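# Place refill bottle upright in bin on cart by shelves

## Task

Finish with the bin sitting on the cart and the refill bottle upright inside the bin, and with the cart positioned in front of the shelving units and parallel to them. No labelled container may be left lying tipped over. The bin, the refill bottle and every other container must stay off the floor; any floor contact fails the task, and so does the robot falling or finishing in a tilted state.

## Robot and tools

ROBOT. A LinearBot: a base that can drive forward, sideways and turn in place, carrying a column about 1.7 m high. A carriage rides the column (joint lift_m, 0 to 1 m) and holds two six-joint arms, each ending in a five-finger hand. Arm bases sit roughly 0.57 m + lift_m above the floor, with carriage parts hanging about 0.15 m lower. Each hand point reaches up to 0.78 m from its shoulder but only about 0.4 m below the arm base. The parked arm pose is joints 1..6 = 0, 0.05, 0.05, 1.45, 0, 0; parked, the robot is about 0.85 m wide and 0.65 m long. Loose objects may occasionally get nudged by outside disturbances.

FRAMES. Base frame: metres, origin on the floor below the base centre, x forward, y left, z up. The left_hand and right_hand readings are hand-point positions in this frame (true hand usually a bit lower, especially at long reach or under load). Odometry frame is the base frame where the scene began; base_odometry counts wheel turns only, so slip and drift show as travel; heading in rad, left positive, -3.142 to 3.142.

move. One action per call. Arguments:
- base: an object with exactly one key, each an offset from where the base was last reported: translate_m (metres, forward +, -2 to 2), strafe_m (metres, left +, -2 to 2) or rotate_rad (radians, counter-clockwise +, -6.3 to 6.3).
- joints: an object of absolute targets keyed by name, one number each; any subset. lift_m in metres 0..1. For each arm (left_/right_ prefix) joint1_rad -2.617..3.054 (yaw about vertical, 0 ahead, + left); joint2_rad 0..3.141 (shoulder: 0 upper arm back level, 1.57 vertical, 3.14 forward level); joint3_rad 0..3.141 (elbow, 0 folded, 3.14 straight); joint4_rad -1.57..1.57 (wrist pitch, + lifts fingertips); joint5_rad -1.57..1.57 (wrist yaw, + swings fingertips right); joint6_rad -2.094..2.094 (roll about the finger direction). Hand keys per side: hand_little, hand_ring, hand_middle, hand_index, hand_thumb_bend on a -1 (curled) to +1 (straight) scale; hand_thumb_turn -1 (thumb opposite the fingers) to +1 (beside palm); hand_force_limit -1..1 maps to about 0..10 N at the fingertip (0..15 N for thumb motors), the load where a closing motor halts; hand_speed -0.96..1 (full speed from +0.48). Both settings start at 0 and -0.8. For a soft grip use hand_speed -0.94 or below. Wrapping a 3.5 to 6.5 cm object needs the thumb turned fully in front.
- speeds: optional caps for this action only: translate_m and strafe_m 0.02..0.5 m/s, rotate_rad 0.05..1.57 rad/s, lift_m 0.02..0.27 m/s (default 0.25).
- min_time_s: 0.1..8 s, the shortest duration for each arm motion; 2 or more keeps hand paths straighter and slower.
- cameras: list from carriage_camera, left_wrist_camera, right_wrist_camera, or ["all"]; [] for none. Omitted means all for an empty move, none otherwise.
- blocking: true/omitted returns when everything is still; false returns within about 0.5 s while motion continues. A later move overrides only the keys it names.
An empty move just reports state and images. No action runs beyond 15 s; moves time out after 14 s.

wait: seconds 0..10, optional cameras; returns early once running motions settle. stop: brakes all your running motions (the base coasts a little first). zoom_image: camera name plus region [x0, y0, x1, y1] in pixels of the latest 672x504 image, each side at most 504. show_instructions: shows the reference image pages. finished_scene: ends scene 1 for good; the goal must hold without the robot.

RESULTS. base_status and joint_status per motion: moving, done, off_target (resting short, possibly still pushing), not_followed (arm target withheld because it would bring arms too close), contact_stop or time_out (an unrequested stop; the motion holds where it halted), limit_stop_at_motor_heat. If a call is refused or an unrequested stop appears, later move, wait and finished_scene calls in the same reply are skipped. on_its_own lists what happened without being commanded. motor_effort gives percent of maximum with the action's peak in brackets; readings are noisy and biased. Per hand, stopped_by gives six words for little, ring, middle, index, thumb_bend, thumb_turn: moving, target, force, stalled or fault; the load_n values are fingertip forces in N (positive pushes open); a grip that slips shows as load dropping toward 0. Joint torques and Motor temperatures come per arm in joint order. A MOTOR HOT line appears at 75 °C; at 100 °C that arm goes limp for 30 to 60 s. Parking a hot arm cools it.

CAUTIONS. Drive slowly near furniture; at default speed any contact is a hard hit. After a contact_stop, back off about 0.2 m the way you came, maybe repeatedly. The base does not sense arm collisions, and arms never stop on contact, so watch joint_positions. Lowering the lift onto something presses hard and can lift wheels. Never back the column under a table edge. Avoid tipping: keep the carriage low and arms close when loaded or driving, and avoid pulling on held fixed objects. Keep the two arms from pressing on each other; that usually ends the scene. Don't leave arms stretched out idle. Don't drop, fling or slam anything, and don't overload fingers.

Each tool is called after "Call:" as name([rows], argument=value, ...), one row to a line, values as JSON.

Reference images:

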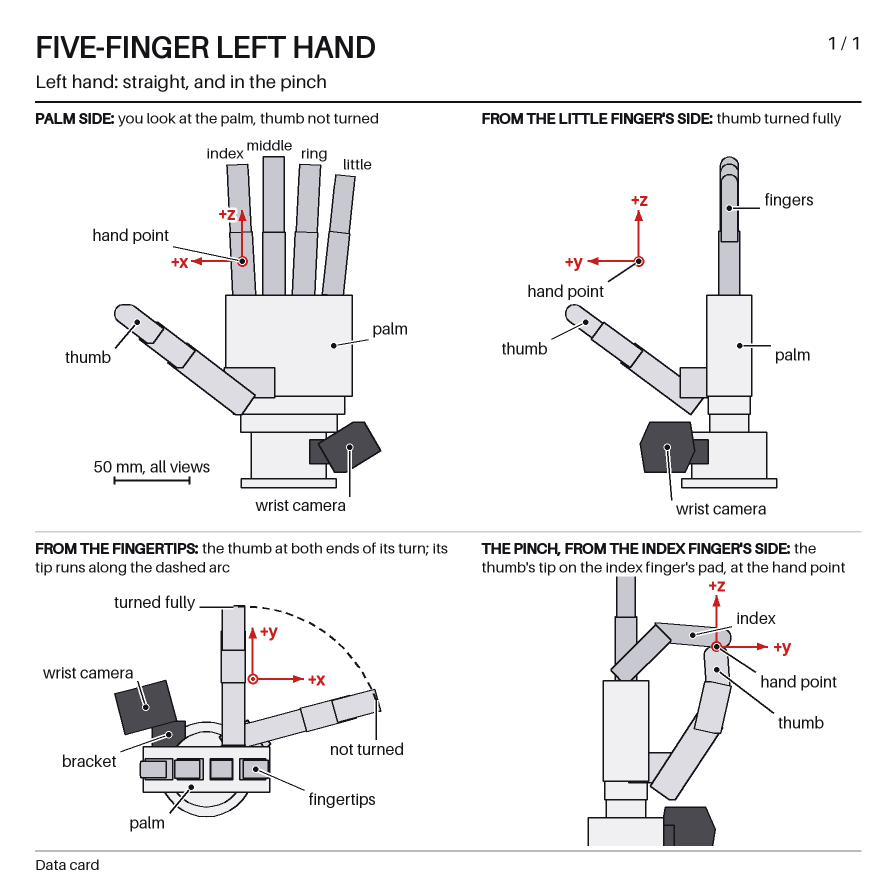

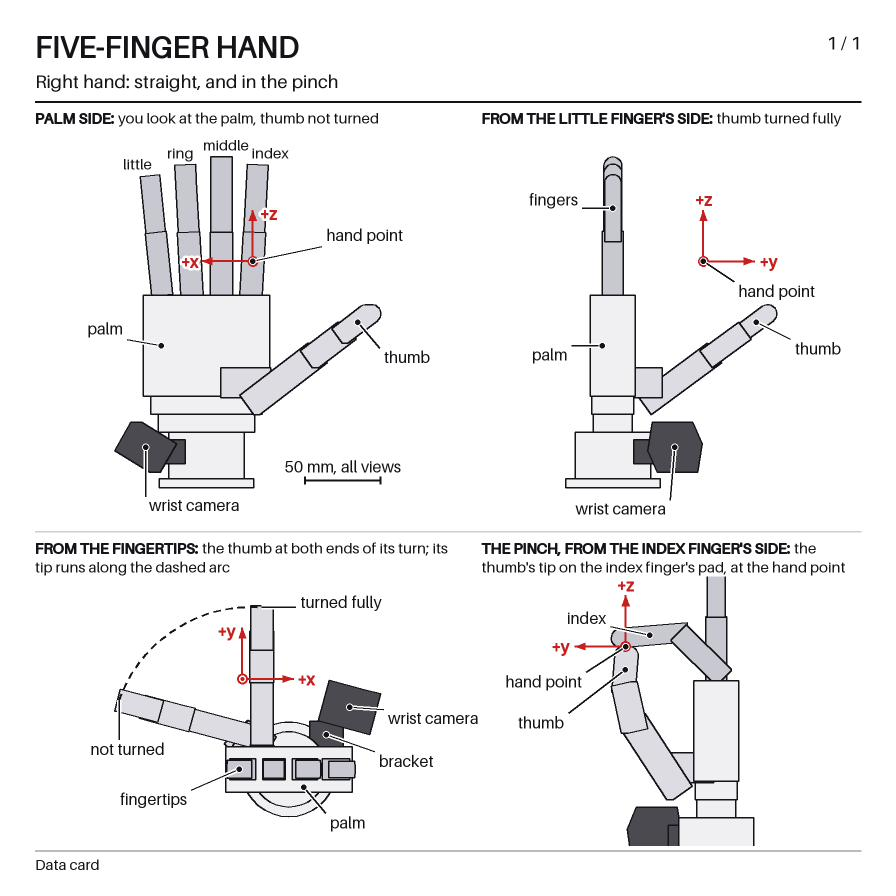

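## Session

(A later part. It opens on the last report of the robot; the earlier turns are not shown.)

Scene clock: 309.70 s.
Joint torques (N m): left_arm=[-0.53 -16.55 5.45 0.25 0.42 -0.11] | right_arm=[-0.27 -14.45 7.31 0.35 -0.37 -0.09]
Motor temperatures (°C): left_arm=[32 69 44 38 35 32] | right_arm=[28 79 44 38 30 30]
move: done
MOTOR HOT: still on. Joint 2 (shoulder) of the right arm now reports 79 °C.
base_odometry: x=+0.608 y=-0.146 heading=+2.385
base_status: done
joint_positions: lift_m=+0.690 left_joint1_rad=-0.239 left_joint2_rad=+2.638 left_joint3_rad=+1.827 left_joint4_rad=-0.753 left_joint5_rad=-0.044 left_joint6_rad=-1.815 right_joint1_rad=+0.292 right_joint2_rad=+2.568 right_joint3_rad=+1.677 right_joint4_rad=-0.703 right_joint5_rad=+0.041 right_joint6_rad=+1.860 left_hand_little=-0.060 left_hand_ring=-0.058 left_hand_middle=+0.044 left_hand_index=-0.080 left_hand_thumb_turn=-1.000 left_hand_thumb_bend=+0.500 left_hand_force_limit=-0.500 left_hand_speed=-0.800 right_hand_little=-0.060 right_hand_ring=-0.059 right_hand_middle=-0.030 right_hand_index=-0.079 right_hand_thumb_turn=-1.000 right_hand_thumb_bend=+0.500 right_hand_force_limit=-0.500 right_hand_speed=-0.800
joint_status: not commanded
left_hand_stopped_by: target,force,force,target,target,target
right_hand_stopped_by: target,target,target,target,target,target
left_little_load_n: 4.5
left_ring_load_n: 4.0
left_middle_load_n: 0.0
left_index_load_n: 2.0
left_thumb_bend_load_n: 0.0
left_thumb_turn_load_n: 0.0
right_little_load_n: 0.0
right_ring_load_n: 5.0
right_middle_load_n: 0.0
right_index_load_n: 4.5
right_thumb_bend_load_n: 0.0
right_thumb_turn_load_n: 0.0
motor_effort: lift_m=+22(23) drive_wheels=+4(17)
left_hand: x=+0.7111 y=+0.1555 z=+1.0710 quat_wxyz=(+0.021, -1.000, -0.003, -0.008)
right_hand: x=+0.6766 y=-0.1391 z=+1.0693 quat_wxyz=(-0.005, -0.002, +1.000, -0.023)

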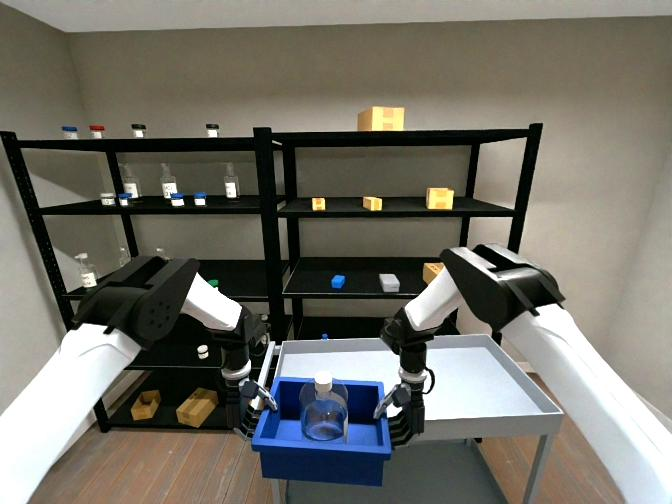

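Call:
move(base={"rotate_rad": 0.05}, speeds={"rotate_rad": 0.15}, cameras=[])

Call:
move(base={"strafe_m": -0.25}, speeds={"strafe_m": 0.15}, cameras=["carriage_camera"])

Call:
move(base={"translate_m": 0.22}, speeds={"translate_m": 0.12}, cameras=["carriage_camera", "left_wrist_camera"])

Scene clock: 311.47 s.
Joint torques (N m): left_arm=[-0.77 -16.58 5.52 0.28 0.43 -0.11] | right_arm=[-0.43 -14.52 7.34 0.38 -0.36 -0.07]
Motor temperatures (°C): left_arm=[32 69 44 38 35 32] | right_arm=[28 79 44 38 30 30]
move: done
MOTOR HOT: still on. Joint 2 (shoulder) of the right arm now reports 79 °C.
base_odometry: x=+0.608 y=-0.146 heading=+2.434
base_status: done
joint_positions: lift_m=+0.690 left_joint1_rad=-0.237 left_joint2_rad=+2.638 left_joint3_rad=+1.827 left_joint4_rad=-0.753 left_joint5_rad=-0.047 left_joint6_rad=-1.815 right_joint1_rad=+0.294 right_joint2_rad=+2.568 right_joint3_rad=+1.677 right_joint4_rad=-0.707 right_joint5_rad=+0.039 right_joint6_rad=+1.859 left_hand_little=-0.060 left_hand_ring=-0.058 left_hand_middle=+0.044 left_hand_index=-0.080 left_hand_thumb_turn=-1.000 left_hand_thumb_bend=+0.500 left_hand_force_limit=-0.500 left_hand_speed=-0.800 right_hand_little=-0.060 right_hand_ring=-0.059 right_hand_middle=-0.030 right_hand_index=-0.079 right_hand_thumb_turn=-1.000 right_hand_thumb_bend=+0.500 right_hand_force_limit=-0.500 right_hand_speed=-0.800
joint_status: not commanded
left_hand_stopped_by: target,force,force,target,target,target
right_hand_stopped_by: target,target,target,target,target,target
left_little_load_n: 4.5
left_ring_load_n: 4.5
left_middle_load_n: 0.0
left_index_load_n: 2.0
left_thumb_bend_load_n: 0.0
left_thumb_turn_load_n: 0.0
right_little_load_n: 0.0
right_ring_load_n: 5.0
right_middle_load_n: 0.0
right_index_load_n: 4.5
right_thumb_bend_load_n: 0.0
right_thumb_turn_load_n: 0.0
motor_effort: lift_m=+22(22) drive_wheels=+7(15)
left_hand: x=+0.7115 y=+0.1568 z=+1.0709 quat_wxyz=(+0.022, -1.000, -0.004, -0.009)
right_hand: x=+0.6749 y=-0.1380 z=+1.0692 quat_wxyz=(-0.007, -0.003, +1.000, -0.023)

Scene clock: 314.13 s.
Joint torques (N m): left_arm=[-0.38 -16.59 5.48 0.19 0.46 -0.08] | right_arm=[0.16 -14.54 7.32 0.44 -0.35 -0.03]
Motor temperatures (°C): left_arm=[32 69 44 38 35 32] | right_arm=[28 80 44 38 30 30]
move: done
MOTOR HOT: still on. Joint 2 (shoulder) of the right arm now reports 80 °C.
base_odometry: x=+0.770 y=+0.045 heading=+2.435
base_status: done
joint_positions: lift_m=+0.690 left_joint1_rad=-0.242 left_joint2_rad=+2.638 left_joint3_rad=+1.827 left_joint4_rad=-0.749 left_joint5_rad=-0.046 left_joint6_rad=-1.817 right_joint1_rad=+0.289 right_joint2_rad=+2.568 right_joint3_rad=+1.677 right_joint4_rad=-0.712 right_joint5_rad=+0.038 right_joint6_rad=+1.856 left_hand_little=-0.060 left_hand_ring=-0.058 left_hand_middle=+0.044 left_hand_index=-0.080 left_hand_thumb_turn=-1.000 left_hand_thumb_bend=+0.500 left_hand_force_limit=-0.500 left_hand_speed=-0.800 right_hand_little=-0.060 right_hand_ring=-0.059 right_hand_middle=-0.030 right_hand_index=-0.079 right_hand_thumb_turn=-1.000 right_hand_thumb_bend=+0.500 right_hand_force_limit=-0.500 right_hand_speed=-0.800
joint_status: not commanded
left_hand_stopped_by: target,force,force,target,target,target
right_hand_stopped_by: target,target,target,target,target,target
left_little_load_n: 4.5
left_ring_load_n: 4.5
left_middle_load_n: 0.0
left_index_load_n: 2.5
left_thumb_bend_load_n: 0.5
left_thumb_turn_load_n: 0.0
right_little_load_n: 0.0
right_ring_load_n: 5.0
right_middle_load_n: 0.0
right_index_load_n: 4.5
right_thumb_bend_load_n: 0.0
right_thumb_turn_load_n: 0.0
motor_effort: lift_m=+22(23) drive_wheels=-5(14)
left_hand: x=+0.7118 y=+0.1542 z=+1.0711 quat_wxyz=(+0.021, -1.000, -0.002, -0.011)
right_hand: x=+0.6744 y=-0.1407 z=+1.0691 quat_wxyz=(-0.010, -0.002, +1.000, -0.023)

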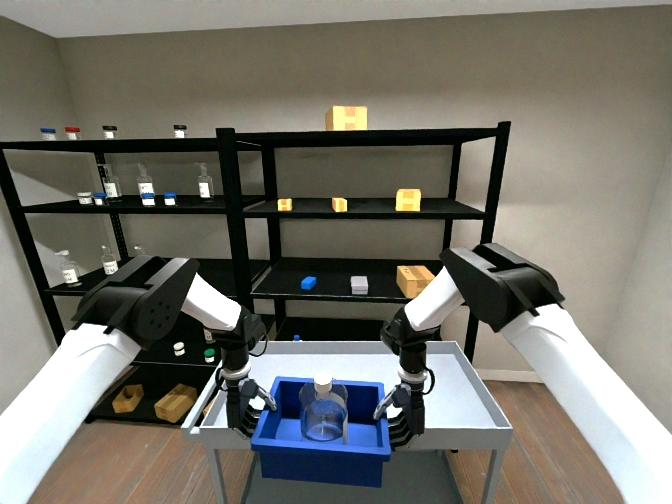

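Scene clock: 316.73 s.
Joint torques (N m): left_arm=[-0.35 -16.59 5.67 0.21 0.47 -0.12] | right_arm=[0.18 -14.56 7.32 0.42 -0.37 -0.05]
Motor temperatures (°C): left_arm=[32 70 44 38 35 32] | right_arm=[28 80 44 38 30 30]
move: done
MOTOR HOT: still on. Joint 2 (shoulder) of the right arm now reports 80 °C.
base_odometry: x=+0.603 y=+0.188 heading=+2.435
base_status: done
joint_positions: lift_m=+0.690 left_joint1_rad=-0.242 left_joint2_rad=+2.638 left_joint3_rad=+1.827 left_joint4_rad=-0.750 left_joint5_rad=-0.046 left_joint6_rad=-1.817 right_joint1_rad=+0.289 right_joint2_rad=+2.568 right_joint3_rad=+1.677 right_joint4_rad=-0.709 right_joint5_rad=+0.039 right_joint6_rad=+1.856 left_hand_little=-0.060 left_hand_ring=-0.058 left_hand_middle=+0.044 left_hand_index=-0.080 left_hand_thumb_turn=-1.000 left_hand_thumb_bend=+0.500 left_hand_force_limit=-0.500 left_hand_speed=-0.800 right_hand_little=-0.060 right_hand_ring=-0.059 right_hand_middle=-0.030 right_hand_index=-0.079 right_hand_thumb_turn=-1.000 right_hand_thumb_bend=+0.500 right_hand_force_limit=-0.500 right_hand_speed=-0.800
joint_status: not commanded
left_hand_stopped_by: target,force,force,target,target,target
right_hand_stopped_by: target,target,target,target,target,target
left_little_load_n: 5.0
left_ring_load_n: 4.5
left_middle_load_n: 0.0
left_index_load_n: 2.5
left_thumb_bend_load_n: 0.0
left_thumb_turn_load_n: 0.0
right_little_load_n: 0.0
right_ring_load_n: 5.0
right_middle_load_n: 0.0
right_index_load_n: 4.5
right_thumb_bend_load_n: 0.0
right_thumb_turn_load_n: 0.0
motor_effort: lift_m=+22(23) drive_wheels=-3(11)
left_hand: x=+0.7116 y=+0.1542 z=+1.0711 quat_wxyz=(+0.021, -1.000, -0.002, -0.010)
right_hand: x=+0.6752 y=-0.1406 z=+1.0691 quat_wxyz=(-0.009, -0.002, +1.000, -0.023)

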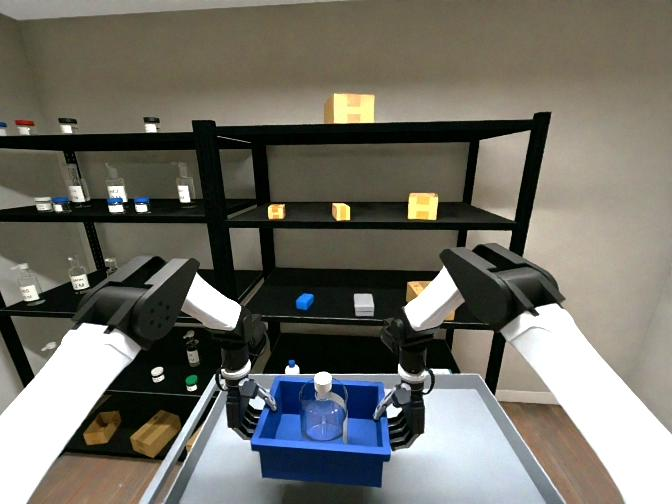

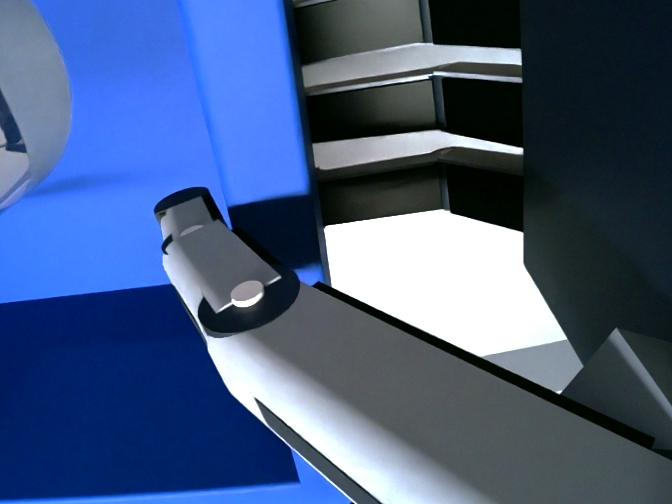

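Call:
move(base={"translate_m": 0.155}, speeds={"translate_m": 0.1}, cameras=["carriage_camera"])

Call:
move(joints={"lift_m": 0.63}, speeds={"lift_m": 0.06}, cameras=["all"])

Scene clock: 319.37 s.
Joint torques (N m): left_arm=[-0.32 -16.68 5.45 0.25 0.44 -0.09] | right_arm=[0.18 -14.49 7.31 0.4 -0.38 -0.05]
Motor temperatures (°C): left_arm=[32 70 44 38 35 32] | right_arm=[28 81 44 38 30 30]
move: done
MOTOR HOT: still on. Joint 2 (shoulder) of the right arm now reports 81 °C.
base_odometry: x=+0.486 y=+0.289 heading=+2.434
base_status: done
joint_positions: lift_m=+0.690 left_joint1_rad=-0.242 left_joint2_rad=+2.638 left_joint3_rad=+1.827 left_joint4_rad=-0.751 left_joint5_rad=-0.046 left_joint6_rad=-1.817 right_joint1_rad=+0.289 right_joint2_rad=+2.568 right_joint3_rad=+1.677 right_joint4_rad=-0.709 right_joint5_rad=+0.041 right_joint6_rad=+1.856 left_hand_little=-0.060 left_hand_ring=-0.058 left_hand_middle=+0.044 left_hand_index=-0.080 left_hand_thumb_turn=-1.000 left_hand_thumb_bend=+0.500 left_hand_force_limit=-0.500 left_hand_speed=-0.800 right_hand_little=-0.060 right_hand_ring=-0.059 right_hand_middle=-0.030 right_hand_index=-0.079 right_hand_thumb_turn=-1.000 right_hand_thumb_bend=+0.500 right_hand_force_limit=-0.500 right_hand_speed=-0.800
joint_status: not commanded
left_hand_stopped_by: target,force,force,target,target,target
right_hand_stopped_by: target,target,target,target,target,target
left_little_load_n: 4.5
left_ring_load_n: 4.5
left_middle_load_n: 0.0
left_index_load_n: 2.0
left_thumb_bend_load_n: 0.5
left_thumb_turn_load_n: 0.0
right_little_load_n: 0.0
right_ring_load_n: 4.5
right_middle_load_n: 0.0
right_index_load_n: 4.5
right_thumb_bend_load_n: 0.0
right_thumb_turn_load_n: 0.0
motor_effort: lift_m=+22(23) drive_wheels=-5(15)
left_hand: x=+0.7113 y=+0.1543 z=+1.0710 quat_wxyz=(+0.021, -1.000, -0.002, -0.010)
right_hand: x=+0.6752 y=-0.1409 z=+1.0691 quat_wxyz=(-0.008, -0.002, +1.000, -0.024)

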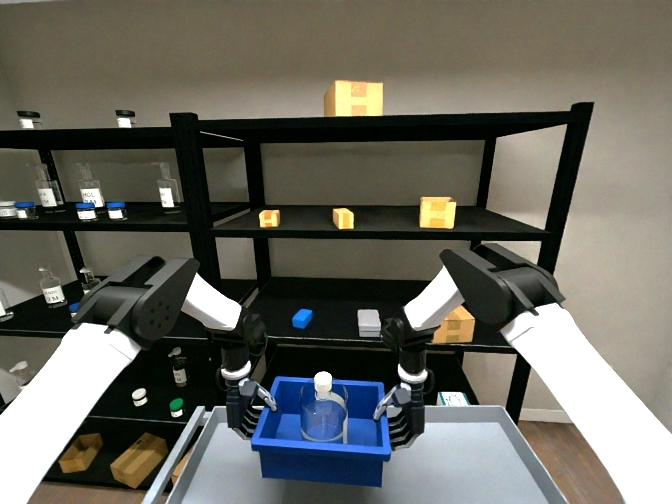

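Scene clock: 320.70 s.
Joint torques (N m): left_arm=[-0.36 -16.87 5.52 0.21 0.41 -0.11] | right_arm=[0.12 -14.63 7.3 0.4 -0.38 -0.04]
Motor temperatures (°C): left_arm=[32 71 44 38 35 32] | right_arm=[28 81 45 38 30 30]
move: done
MOTOR HOT: still on. Joint 2 (shoulder) of the right arm now reports 81 °C.
base_odometry: x=+0.486 y=+0.289 heading=+2.434
base_status: not commanded
joint_positions: lift_m=+0.630 left_joint1_rad=-0.242 left_joint2_rad=+2.640 left_joint3_rad=+1.827 left_joint4_rad=-0.752 left_joint5_rad=-0.046 left_joint6_rad=-1.817 right_joint1_rad=+0.289 right_joint2_rad=+2.570 right_joint3_rad=+1.677 right_joint4_rad=-0.710 right_joint5_rad=+0.041 right_joint6_rad=+1.856 left_hand_little=-0.060 left_hand_ring=-0.058 left_hand_middle=+0.044 left_hand_index=-0.080 left_hand_thumb_turn=-1.000 left_hand_thumb_bend=+0.500 left_hand_force_limit=-0.500 left_hand_speed=-0.800 right_hand_little=-0.060 right_hand_ring=-0.059 right_hand_middle=-0.030 right_hand_index=-0.079 right_hand_thumb_turn=-1.000 right_hand_thumb_bend=+0.500 right_hand_force_limit=-0.500 right_hand_speed=-0.800
joint_status: all done
left_hand_stopped_by: target,force,force,target,target,target
right_hand_stopped_by: target,target,target,target,target,target
left_little_load_n: 4.5
left_ring_load_n: 4.0
left_middle_load_n: 0.5
left_index_load_n: 2.0
left_thumb_bend_load_n: 0.0
left_thumb_turn_load_n: 0.0
right_little_load_n: 0.0
right_ring_load_n: 4.5
right_middle_load_n: 0.0
right_index_load_n: 4.5
right_thumb_bend_load_n: 0.0
right_thumb_turn_load_n: 0.0
motor_effort: lift_m=+20(21) drive_wheels=-4(10)
left_hand: x=+0.7106 y=+0.1545 z=+1.0101 quat_wxyz=(+0.022, -1.000, -0.002, -0.008)
right_hand: x=+0.6746 y=-0.1411 z=+1.0084 quat_wxyz=(-0.010, -0.002, +1.000, -0.024)
pictures: carriage_camera, left_wrist_camera, right_wrist_camera

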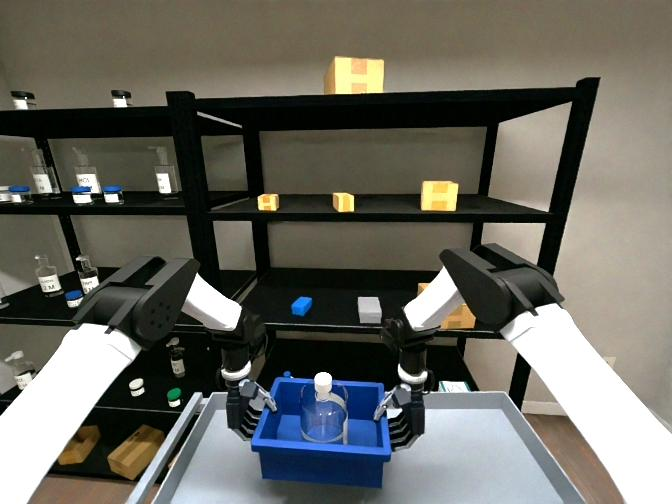

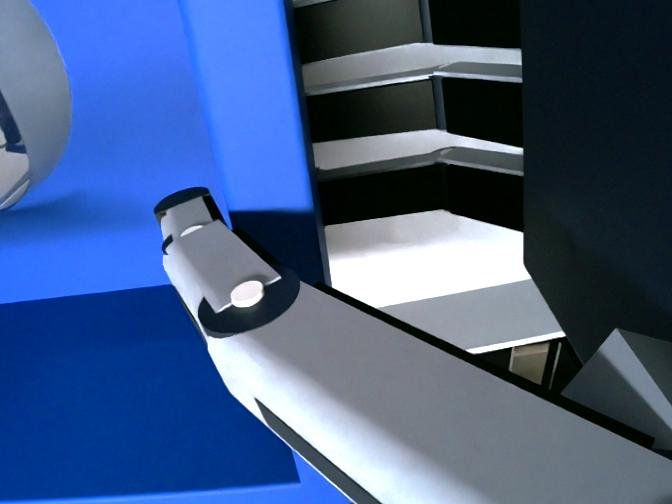

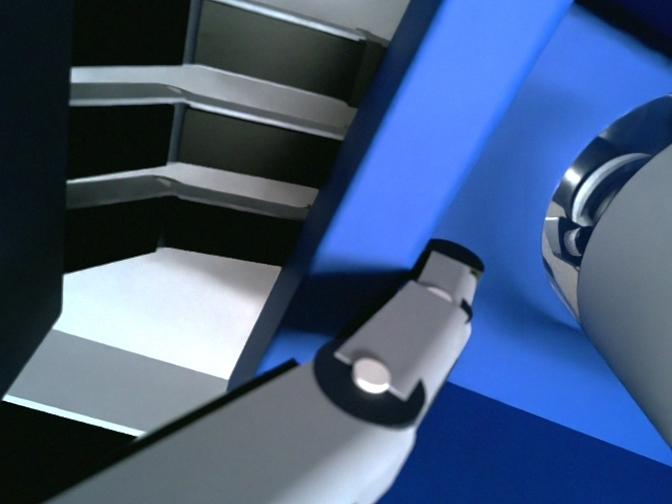

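Call:
move(joints={"lift_m": 0.6}, speeds={"lift_m": 0.04}, cameras=["carriage_camera"])

Call:
move(joints={"lift_m": 0.585}, speeds={"lift_m": 0.03}, cameras=["carriage_camera"])

Scene clock: 322.00 s.
Joint torques (N m): left_arm=[-0.27 -16.9 5.42 0.2 0.46 -0.1] | right_arm=[0.12 -14.65 7.3 0.38 -0.37 -0.03]
Motor temperatures (°C): left_arm=[32 71 44 38 35 32] | right_arm=[28 82 45 38 30 30]
move: done
MOTOR HOT: still on. Joint 2 (shoulder) of the right arm now reports 82 °C.
base_odometry: x=+0.486 y=+0.289 heading=+2.434
base_status: not commanded
joint_positions: lift_m=+0.600 left_joint1_rad=-0.242 left_joint2_rad=+2.641 left_joint3_rad=+1.827 left_joint4_rad=-0.752 left_joint5_rad=-0.046 left_joint6_rad=-1.817 right_joint1_rad=+0.289 right_joint2_rad=+2.571 right_joint3_rad=+1.677 right_joint4_rad=-0.710 right_joint5_rad=+0.041 right_joint6_rad=+1.856 left_hand_little=-0.060 left_hand_ring=-0.058 left_hand_middle=+0.044 left_hand_index=-0.080 left_hand_thumb_turn=-1.000 left_hand_thumb_bend=+0.500 left_hand_force_limit=-0.500 left_hand_speed=-0.800 right_hand_little=-0.060 right_hand_ring=-0.059 right_hand_middle=-0.030 right_hand_index=-0.079 right_hand_thumb_turn=-1.000 right_hand_thumb_bend=+0.500 right_hand_force_limit=-0.500 right_hand_speed=-0.800
joint_status: all done
left_hand_stopped_by: target,force,force,target,target,target
right_hand_stopped_by: target,target,target,target,target,target
left_little_load_n: 5.0
left_ring_load_n: 4.5
left_middle_load_n: 0.0
left_index_load_n: 2.5
left_thumb_bend_load_n: 0.0
left_thumb_turn_load_n: 0.0
right_little_load_n: 0.0
right_ring_load_n: 5.0
right_middle_load_n: 0.0
right_index_load_n: 4.5
right_thumb_bend_load_n: 0.0
right_thumb_turn_load_n: 0.0
motor_effort: lift_m=+20(21) drive_wheels=-6(8)
left_hand: x=+0.7104 y=+0.1545 z=+0.9800 quat_wxyz=(+0.022, -1.000, -0.002, -0.008)
right_hand: x=+0.6743 y=-0.1412 z=+0.9781 quat_wxyz=(-0.010, -0.002, +1.000, -0.024)

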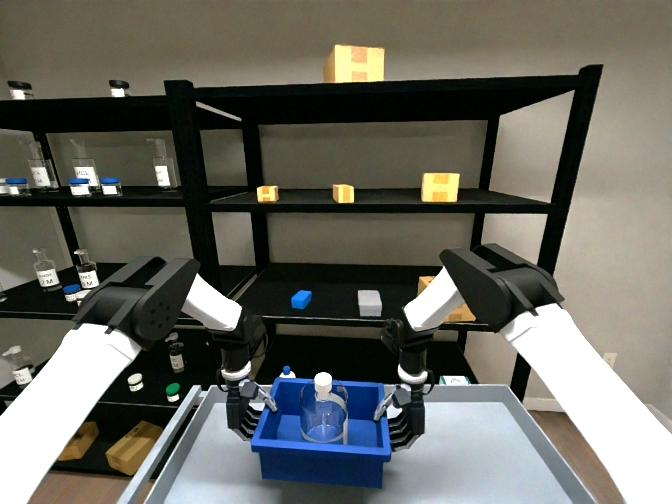

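Scene clock: 322.80 s.
Joint torques (N m): left_arm=[-0.32 -17.09 5.49 0.22 0.46 -0.09] | right_arm=[0.1 -14.76 7.34 0.42 -0.38 -0.04]
Motor temperatures (°C): left_arm=[32 71 44 38 35 32] | right_arm=[28 82 45 38 30 30]
move: done
MOTOR HOT: still on. Joint 2 (shoulder) of the right arm now reports 82 °C.
base_odometry: x=+0.486 y=+0.289 heading=+2.434
base_status: not commanded
joint_positions: lift_m=+0.585 left_joint1_rad=-0.242 left_joint2_rad=+2.641 left_joint3_rad=+1.827 left_joint4_rad=-0.752 left_joint5_rad=-0.046 left_joint6_rad=-1.817 right_joint1_rad=+0.289 right_joint2_rad=+2.572 right_joint3_rad=+1.677 right_joint4_rad=-0.709 right_joint5_rad=+0.041 right_joint6_rad=+1.856 left_hand_little=-0.060 left_hand_ring=-0.058 left_hand_middle=+0.044 left_hand_index=-0.080 left_hand_thumb_turn=-1.000 left_hand_thumb_bend=+0.500 left_hand_force_limit=-0.500 left_hand_speed=-0.800 right_hand_little=-0.060 right_hand_ring=-0.059 right_hand_middle=-0.030 right_hand_index=-0.079 right_hand_thumb_turn=-1.000 right_hand_thumb_bend=+0.500 right_hand_force_limit=-0.500 right_hand_speed=-0.800
joint_status: all done
left_hand_stopped_by: target,force,force,target,target,target
right_hand_stopped_by: target,target,target,target,target,target
left_little_load_n: 5.0
left_ring_load_n: 4.5
left_middle_load_n: 0.0
left_index_load_n: 2.5
left_thumb_bend_load_n: 0.0
left_thumb_turn_load_n: 0.0
right_little_load_n: 0.0
right_ring_load_n: 4.5
right_middle_load_n: 0.0
right_index_load_n: 5.0
right_thumb_bend_load_n: 0.0
right_thumb_turn_load_n: 0.0
motor_effort: lift_m=+19(20) drive_wheels=+5(9)
left_hand: x=+0.7103 y=+0.1545 z=+0.9648 quat_wxyz=(+0.022, -1.000, -0.002, -0.008)
right_hand: x=+0.6743 y=-0.1412 z=+0.9626 quat_wxyz=(-0.010, -0.002, +1.000, -0.024)

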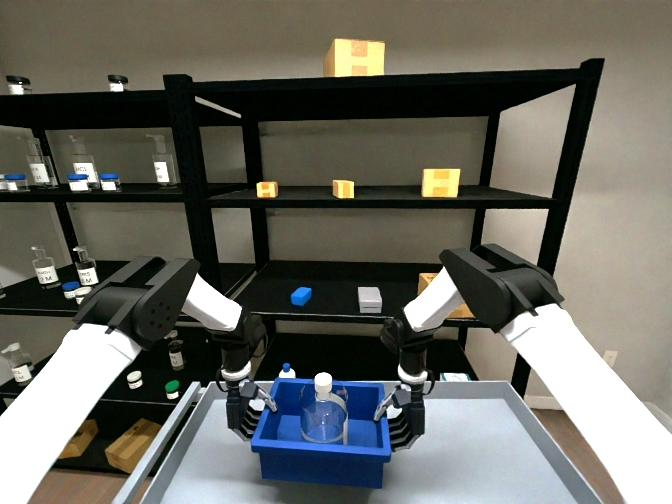

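Not yet touching. Continue in small steps.

Call:
move(joints={"lift_m": 0.57}, speeds={"lift_m": 0.03}, cameras=[])

Call:
move(joints={"lift_m": 0.558}, speeds={"lift_m": 0.03}, cameras=["all"])

Call:
zoom_image(camera="carriage_camera", region=[170, 340, 500, 504])

Scene clock: 323.77 s.
Joint torques (N m): left_arm=[-0.42 -17.02 5.42 0.21 0.44 -0.08] | right_arm=[0.12 -14.89 7.31 0.39 -0.34 -0.05]
Motor temperatures (°C): left_arm=[32 71 44 38 35 32] | right_arm=[28 82 45 38 30 30]
move: done
MOTOR HOT: still on. Joint 2 (shoulder) of the right arm now reports 82 °C.
base_odometry: x=+0.486 y=+0.289 heading=+2.434
base_status: not commanded
joint_positions: lift_m=+0.570 left_joint1_rad=-0.242 left_joint2_rad=+2.642 left_joint3_rad=+1.827 left_joint4_rad=-0.752 left_joint5_rad=-0.046 left_joint6_rad=-1.817 right_joint1_rad=+0.289 right_joint2_rad=+2.573 right_joint3_rad=+1.677 right_joint4_rad=-0.708 right_joint5_rad=+0.041 right_joint6_rad=+1.856 left_hand_little=-0.060 left_hand_ring=-0.058 left_hand_middle=+0.044 left_hand_index=-0.080 left_hand_thumb_turn=-1.000 left_hand_thumb_bend=+0.500 left_hand_force_limit=-0.500 left_hand_speed=-0.800 right_hand_little=-0.060 right_hand_ring=-0.059 right_hand_middle=-0.030 right_hand_index=-0.079 right_hand_thumb_turn=-1.000 right_hand_thumb_bend=+0.500 right_hand_force_limit=-0.500 right_hand_speed=-0.800
joint_status: all done
left_hand_stopped_by: target,force,force,target,target,target
right_hand_stopped_by: target,target,target,target,target,target
left_little_load_n: 5.0
left_ring_load_n: 4.5
left_middle_load_n: 0.5
left_index_load_n: 2.5
left_thumb_bend_load_n: 0.0
left_thumb_turn_load_n: 0.0
right_little_load_n: 0.0
right_ring_load_n: 4.5
right_middle_load_n: 0.0
right_index_load_n: 5.0
right_thumb_bend_load_n: 0.0
right_thumb_turn_load_n: 0.0
motor_effort: lift_m=+20(20) drive_wheels=-4(8)
left_hand: x=+0.7102 y=+0.1545 z=+0.9497 quat_wxyz=(+0.022, -1.000, -0.002, -0.008)
right_hand: x=+0.6741 y=-0.1412 z=+0.9471 quat_wxyz=(-0.010, -0.002, +1.000, -0.024)

Scene clock: 324.47 s.
Joint torques (N m): left_arm=[-0.42 -16.9 5.48 0.21 0.45 -0.07] | right_arm=[0.16 -14.87 7.36 0.4 -0.34 -0.05]
Motor temperatures (°C): left_arm=[32 71 44 38 35 32] | right_arm=[28 82 45 38 30 30]
move: done
MOTOR HOT: still on. Joint 2 (shoulder) of the right arm now reports 82 °C.
base_odometry: x=+0.486 y=+0.289 heading=+2.434
base_status: not commanded
joint_positions: lift_m=+0.558 left_joint1_rad=-0.242 left_joint2_rad=+2.642 left_joint3_rad=+1.827 left_joint4_rad=-0.752 left_joint5_rad=-0.046 left_joint6_rad=-1.817 right_joint1_rad=+0.289 right_joint2_rad=+2.573 right_joint3_rad=+1.677 right_joint4_rad=-0.710 right_joint5_rad=+0.041 right_joint6_rad=+1.856 left_hand_little=-0.060 left_hand_ring=-0.058 left_hand_middle=+0.044 left_hand_index=-0.080 left_hand_thumb_turn=-1.000 left_hand_thumb_bend=+0.500 left_hand_force_limit=-0.500 left_hand_speed=-0.800 right_hand_little=-0.060 right_hand_ring=-0.059 right_hand_middle=-0.030 right_hand_index=-0.079 right_hand_thumb_turn=-1.000 right_hand_thumb_bend=+0.500 right_hand_force_limit=-0.500 right_hand_speed=-0.800
joint_status: all done
left_hand_stopped_by: target,force,force,target,target,target
right_hand_stopped_by: target,target,target,target,target,target
left_little_load_n: 4.5
left_ring_load_n: 4.0
left_middle_load_n: 0.0
left_index_load_n: 3.0
left_thumb_bend_load_n: 0.0
left_thumb_turn_load_n: 0.0
right_little_load_n: 0.0
right_ring_load_n: 4.5
right_middle_load_n: 0.0
right_index_load_n: 4.5
right_thumb_bend_load_n: 0.0
right_thumb_turn_load_n: 0.0
motor_effort: lift_m=+20(20) drive_wheels=+5(7)
left_hand: x=+0.7100 y=+0.1545 z=+0.9376 quat_wxyz=(+0.022, -1.000, -0.002, -0.007)
right_hand: x=+0.6738 y=-0.1413 z=+0.9351 quat_wxyz=(-0.011, -0.002, +1.000, -0.024)
pictures: carriage_camera, left_wrist_camera, right_wrist_camera

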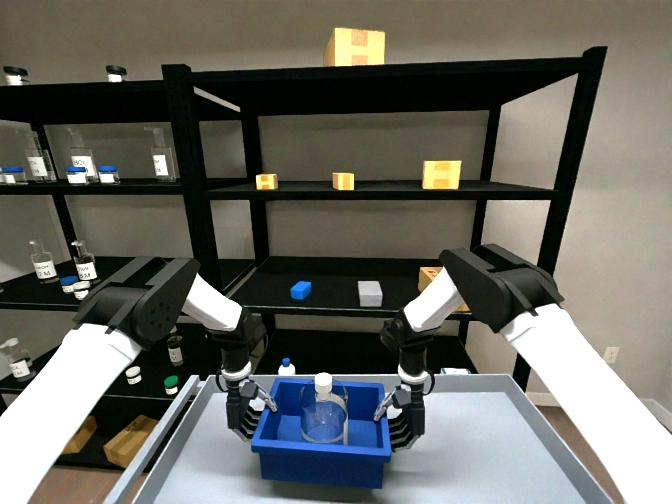

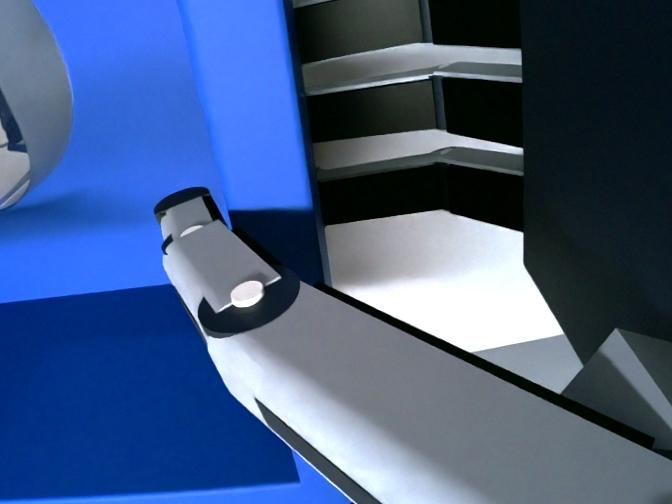

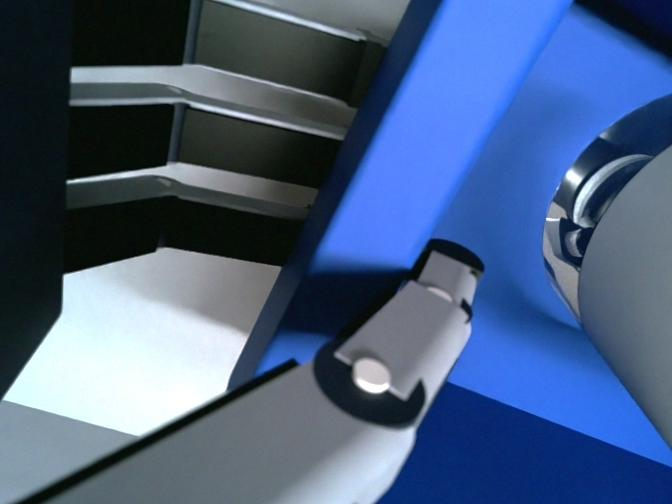

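Scaled by 1.527 from the camera's image (finer frame: 960x720).

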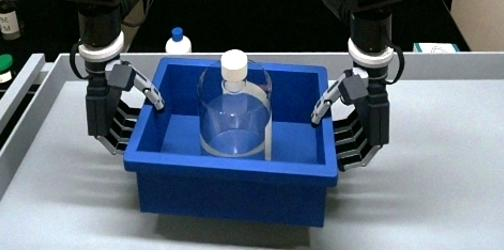

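Call:
move(joints={"lift_m": 0.546}, speeds={"lift_m": 0.03}, cameras=[])

Call:
move(joints={"lift_m": 0.534}, speeds={"lift_m": 0.03}, cameras=["carriage_camera"])

Call:
zoom_image(camera="carriage_camera", region=[170, 340, 500, 504])

Scene clock: 325.37 s.
Joint torques (N m): left_arm=[-0.35 -16.92 5.39 0.21 0.43 -0.1] | right_arm=[0.16 -14.9 7.34 0.41 -0.37 -0.03]
Motor temperatures (°C): left_arm=[32 71 44 38 35 32] | right_arm=[28 82 45 38 30 30]
move: done
MOTOR HOT: still on. Joint 2 (shoulder) of the right arm now reports 82 °C.
base_odometry: x=+0.486 y=+0.289 heading=+2.434
base_status: not commanded
joint_positions: lift_m=+0.546 left_joint1_rad=-0.242 left_joint2_rad=+2.642 left_joint3_rad=+1.827 left_joint4_rad=-0.754 left_joint5_rad=-0.046 left_joint6_rad=-1.817 right_joint1_rad=+0.289 right_joint2_rad=+2.573 right_joint3_rad=+1.677 right_joint4_rad=-0.710 right_joint5_rad=+0.041 right_joint6_rad=+1.856 left_hand_little=-0.060 left_hand_ring=-0.058 left_hand_middle=+0.044 left_hand_index=-0.080 left_hand_thumb_turn=-1.000 left_hand_thumb_bend=+0.500 left_hand_force_limit=-0.500 left_hand_speed=-0.800 right_hand_little=-0.060 right_hand_ring=-0.059 right_hand_middle=-0.030 right_hand_index=-0.079 right_hand_thumb_turn=-1.000 right_hand_thumb_bend=+0.500 right_hand_force_limit=-0.500 right_hand_speed=-0.800
joint_status: all done
left_hand_stopped_by: target,force,force,target,target,target
right_hand_stopped_by: target,target,target,target,target,target
left_little_load_n: 4.5
left_ring_load_n: 4.0
left_middle_load_n: 0.0
left_index_load_n: 2.5
left_thumb_bend_load_n: 0.0
left_thumb_turn_load_n: 0.0
right_little_load_n: 0.0
right_ring_load_n: 4.5
right_middle_load_n: 0.0
right_index_load_n: 5.0
right_thumb_bend_load_n: 0.0
right_thumb_turn_load_n: 0.5
motor_effort: lift_m=+20(20) drive_wheels=+4(8)
left_hand: x=+0.7097 y=+0.1546 z=+0.9256 quat_wxyz=(+0.022, -1.000, -0.002, -0.007)
right_hand: x=+0.6737 y=-0.1414 z=+0.9231 quat_wxyz=(-0.011, -0.002, +1.000, -0.024)

Scene clock: 326.07 s.
Joint torques (N m): left_arm=[-0.35 -17.06 5.38 0.21 0.45 -0.1] | right_arm=[0.16 -14.9 7.24 0.41 -0.37 -0.02]
Motor temperatures (°C): left_arm=[32 71 44 38 35 32] | right_arm=[28 82 45 38 30 30]
move: done
MOTOR HOT: still on. Joint 2 (shoulder) of the right arm now reports 82 °C.
base_odometry: x=+0.486 y=+0.289 heading=+2.434
base_status: not commanded
joint_positions: lift_m=+0.534 left_joint1_rad=-0.242 left_joint2_rad=+2.642 left_joint3_rad=+1.827 left_joint4_rad=-0.754 left_joint5_rad=-0.046 left_joint6_rad=-1.817 right_joint1_rad=+0.289 right_joint2_rad=+2.573 right_joint3_rad=+1.677 right_joint4_rad=-0.711 right_joint5_rad=+0.041 right_joint6_rad=+1.856 left_hand_little=-0.060 left_hand_ring=-0.058 left_hand_middle=+0.044 left_hand_index=-0.080 left_hand_thumb_turn=-1.000 left_hand_thumb_bend=+0.500 left_hand_force_limit=-0.500 left_hand_speed=-0.800 right_hand_little=-0.060 right_hand_ring=-0.059 right_hand_middle=-0.030 right_hand_index=-0.079 right_hand_thumb_turn=-1.000 right_hand_thumb_bend=+0.500 right_hand_force_limit=-0.500 right_hand_speed=-0.800
joint_status: all done
left_hand_stopped_by: target,force,force,target,target,target
right_hand_stopped_by: target,target,target,target,target,target
left_little_load_n: 4.0
left_ring_load_n: 4.0
left_middle_load_n: 0.0
left_index_load_n: 3.0
left_thumb_bend_load_n: 0.5
left_thumb_turn_load_n: 0.0
right_little_load_n: 0.0
right_ring_load_n: 4.5
right_middle_load_n: 0.0
right_index_load_n: 5.0
right_thumb_bend_load_n: 0.0
right_thumb_turn_load_n: 0.0
motor_effort: lift_m=+20(20) drive_wheels=+2(9)
left_hand: x=+0.7095 y=+0.1546 z=+0.9135 quat_wxyz=(+0.022, -1.000, -0.002, -0.006)
right_hand: x=+0.6734 y=-0.1414 z=+0.9110 quat_wxyz=(-0.012, -0.002, +1.000, -0.025)

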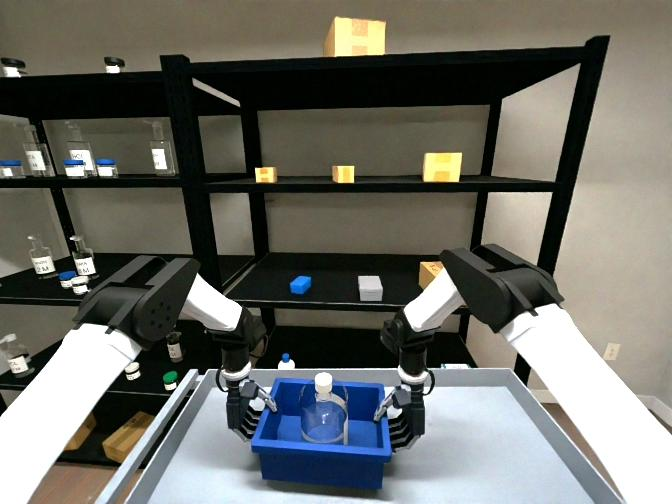

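Scaled by 1.527 from the camera's image (finer frame: 960x720).

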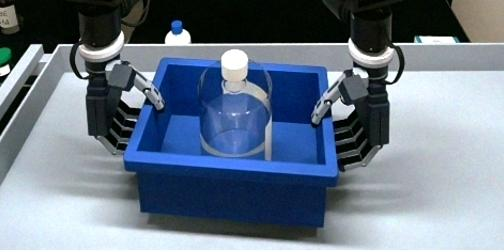

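Call:
move(joints={"lift_m": 0.522}, speeds={"lift_m": 0.03}, cameras=["all"])

Scene clock: 328.20 s.
Joint torques (N m): left_arm=[-0.44 -17.03 5.45 0.22 0.38 -0.1] | right_arm=[0.06 -14.91 7.32 0.43 -0.37 -0.03]
Motor temperatures (°C): left_arm=[32 71 44 38 35 32] | right_arm=[28 82 45 38 30 30]
move: done
MOTOR HOT: still on. Joint 2 (shoulder) of the right arm now reports 82 °C.
base_odometry: x=+0.486 y=+0.289 heading=+2.434
base_status: not commanded
joint_positions: lift_m=+0.522 left_joint1_rad=-0.242 left_joint2_rad=+2.642 left_joint3_rad=+1.827 left_joint4_rad=-0.755 left_joint5_rad=-0.046 left_joint6_rad=-1.817 right_joint1_rad=+0.289 right_joint2_rad=+2.573 right_joint3_rad=+1.677 right_joint4_rad=-0.711 right_joint5_rad=+0.041 right_joint6_rad=+1.856 left_hand_little=-0.060 left_hand_ring=-0.058 left_hand_middle=+0.044 left_hand_index=-0.080 left_hand_thumb_turn=-1.000 left_hand_thumb_bend=+0.500 left_hand_force_limit=-0.500 left_hand_speed=-0.800 right_hand_little=-0.060 right_hand_ring=-0.059 right_hand_middle=-0.030 right_hand_index=-0.079 right_hand_thumb_turn=-1.000 right_hand_thumb_bend=+0.500 right_hand_force_limit=-0.500 right_hand_speed=-0.800
joint_status: all done
left_hand_stopped_by: target,force,force,target,target,target
right_hand_stopped_by: target,target,target,target,target,target
left_little_load_n: 4.0
left_ring_load_n: 4.5
left_middle_load_n: 0.5
left_index_load_n: 2.5
left_thumb_bend_load_n: 0.0
left_thumb_turn_load_n: 0.0
right_little_load_n: 0.0
right_ring_load_n: 4.5
right_middle_load_n: 0.0
right_index_load_n: 5.0
right_thumb_bend_load_n: 0.0
right_thumb_turn_load_n: 0.0
motor_effort: lift_m=+20(20) drive_wheels=+2(7)
left_hand: x=+0.7094 y=+0.1547 z=+0.9015 quat_wxyz=(+0.022, -1.000, -0.002, -0.006)
right_hand: x=+0.6734 y=-0.1414 z=+0.8990 quat_wxyz=(-0.012, -0.002, +1.000, -0.025)
pictures: carriage_camera, left_wrist_camera, right_wrist_camera

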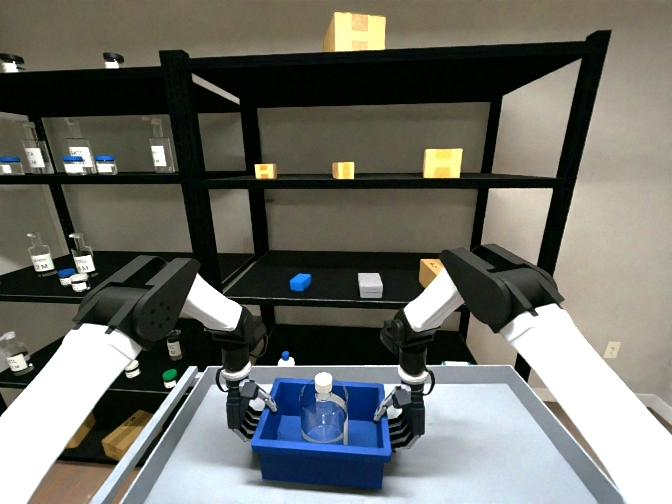

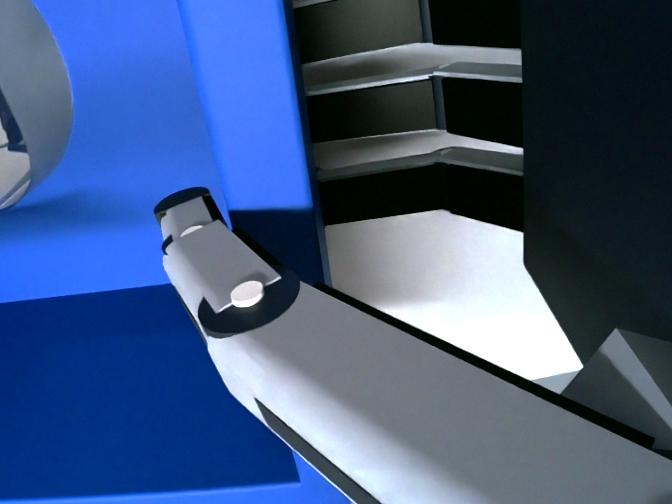

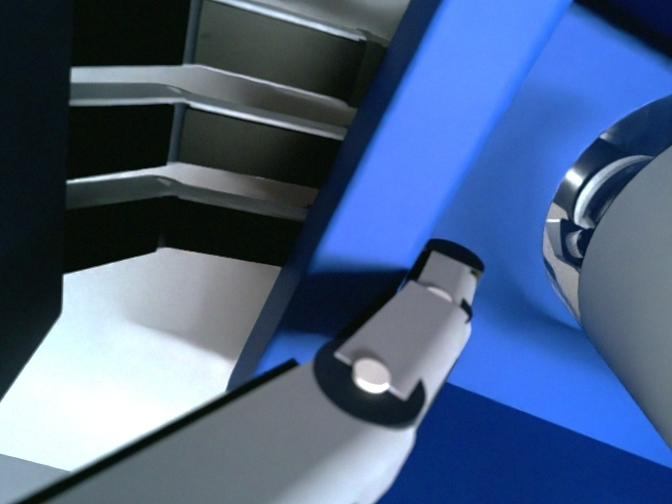

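Call:
move(joints={"lift_m": 0.51}, speeds={"lift_m": 0.03}, cameras=["carriage_camera"])

Call:
move(joints={"lift_m": 0.498}, speeds={"lift_m": 0.03}, cameras=["carriage_camera"])

Scene clock: 329.27 s.
Joint torques (N m): left_arm=[-0.31 -17.05 5.5 0.23 0.47 -0.1] | right_arm=[0.12 -14.83 7.25 0.41 -0.34 -0.04]
Motor temperatures (°C): left_arm=[32 71 44 38 35 32] | right_arm=[28 82 45 38 30 30]
move: done
MOTOR HOT: still on. Joint 2 (shoulder) of the right arm now reports 82 °C.
base_odometry: x=+0.486 y=+0.289 heading=+2.434
base_status: not commanded
joint_positions: lift_m=+0.510 left_joint1_rad=-0.242 left_joint2_rad=+2.642 left_joint3_rad=+1.827 left_joint4_rad=-0.755 left_joint5_rad=-0.046 left_joint6_rad=-1.817 right_joint1_rad=+0.289 right_joint2_rad=+2.573 right_joint3_rad=+1.677 right_joint4_rad=-0.711 right_joint5_rad=+0.040 right_joint6_rad=+1.856 left_hand_little=-0.060 left_hand_ring=-0.058 left_hand_middle=+0.044 left_hand_index=-0.080 left_hand_thumb_turn=-1.000 left_hand_thumb_bend=+0.500 left_hand_force_limit=-0.500 left_hand_speed=-0.800 right_hand_little=-0.060 right_hand_ring=-0.059 right_hand_middle=-0.030 right_hand_index=-0.079 right_hand_thumb_turn=-1.000 right_hand_thumb_bend=+0.500 right_hand_force_limit=-0.500 right_hand_speed=-0.800
joint_status: all done
left_hand_stopped_by: target,force,force,target,target,target
right_hand_stopped_by: target,target,target,target,target,target
left_little_load_n: 5.0
left_ring_load_n: 4.5
left_middle_load_n: 0.0
left_index_load_n: 2.0
left_thumb_bend_load_n: 0.0
left_thumb_turn_load_n: 0.0
right_little_load_n: 0.0
right_ring_load_n: 4.0
right_middle_load_n: 0.0
right_index_load_n: 3.0
right_thumb_bend_load_n: 0.0
right_thumb_turn_load_n: 0.0
motor_effort: lift_m=+20(20) drive_wheels=+4(9)
left_hand: x=+0.7094 y=+0.1547 z=+0.8895 quat_wxyz=(+0.022, -1.000, -0.002, -0.006)
right_hand: x=+0.6735 y=-0.1413 z=+0.8871 quat_wxyz=(-0.012, -0.002, +1.000, -0.024)

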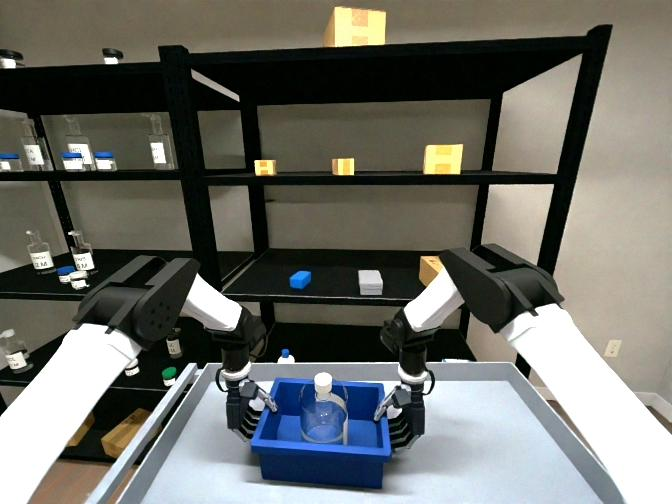

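Scene clock: 329.97 s.
Joint torques (N m): left_arm=[-0.36 -15.82 5.6 0.32 0.4 -0.11] | right_arm=[0.24 -13.89 7.41 0.56 -0.16 -0.04]
Motor temperatures (°C): left_arm=[32 71 44 38 35 32] | right_arm=[28 82 45 38 30 30]
move: done
MOTOR HOT: still on. Joint 2 (shoulder) of the right arm now reports 82 °C.
base_odometry: x=+0.486 y=+0.289 heading=+2.434
base_status: not commanded
joint_positions: lift_m=+0.498 left_joint1_rad=-0.242 left_joint2_rad=+2.631 left_joint3_rad=+1.827 left_joint4_rad=-0.763 left_joint5_rad=-0.042 left_joint6_rad=-1.815 right_joint1_rad=+0.287 right_joint2_rad=+2.560 right_joint3_rad=+1.677 right_joint4_rad=-0.724 right_joint5_rad=+0.016 right_joint6_rad=+1.856 left_hand_little=-0.060 left_hand_ring=-0.059 left_hand_middle=+0.044 left_hand_index=-0.080 left_hand_thumb_turn=-1.000 left_hand_thumb_bend=+0.500 left_hand_force_limit=-0.500 left_hand_speed=-0.800 right_hand_little=-0.060 right_hand_ring=-0.060 right_hand_middle=-0.030 right_hand_index=-0.080 right_hand_thumb_turn=-1.000 right_hand_thumb_bend=+0.501 right_hand_force_limit=-0.500 right_hand_speed=-0.800
joint_status: all done
left_hand_stopped_by: target,force,force,target,target,target
right_hand_stopped_by: target,target,target,target,target,target
left_little_load_n: 0.0
left_ring_load_n: -0.5
left_middle_load_n: 0.0
left_index_load_n: 0.0
left_thumb_bend_load_n: 1.0
left_thumb_turn_load_n: 0.0
right_little_load_n: 0.0
right_ring_load_n: 0.0
right_middle_load_n: -1.0
right_index_load_n: 0.0
right_thumb_bend_load_n: 3.0
right_thumb_turn_load_n: 0.0
motor_effort: lift_m=+17(18) drive_wheels=+2(8)
left_hand: x=+0.7101 y=+0.1540 z=+0.8829 quat_wxyz=(+0.020, -1.000, -0.001, -0.007)
right_hand: x=+0.6724 y=-0.1373 z=+0.8818 quat_wxyz=(-0.015, -0.001, +1.000, -0.013)

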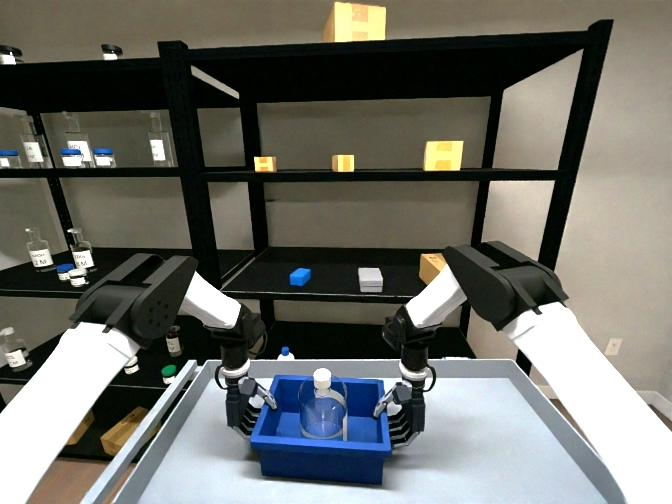

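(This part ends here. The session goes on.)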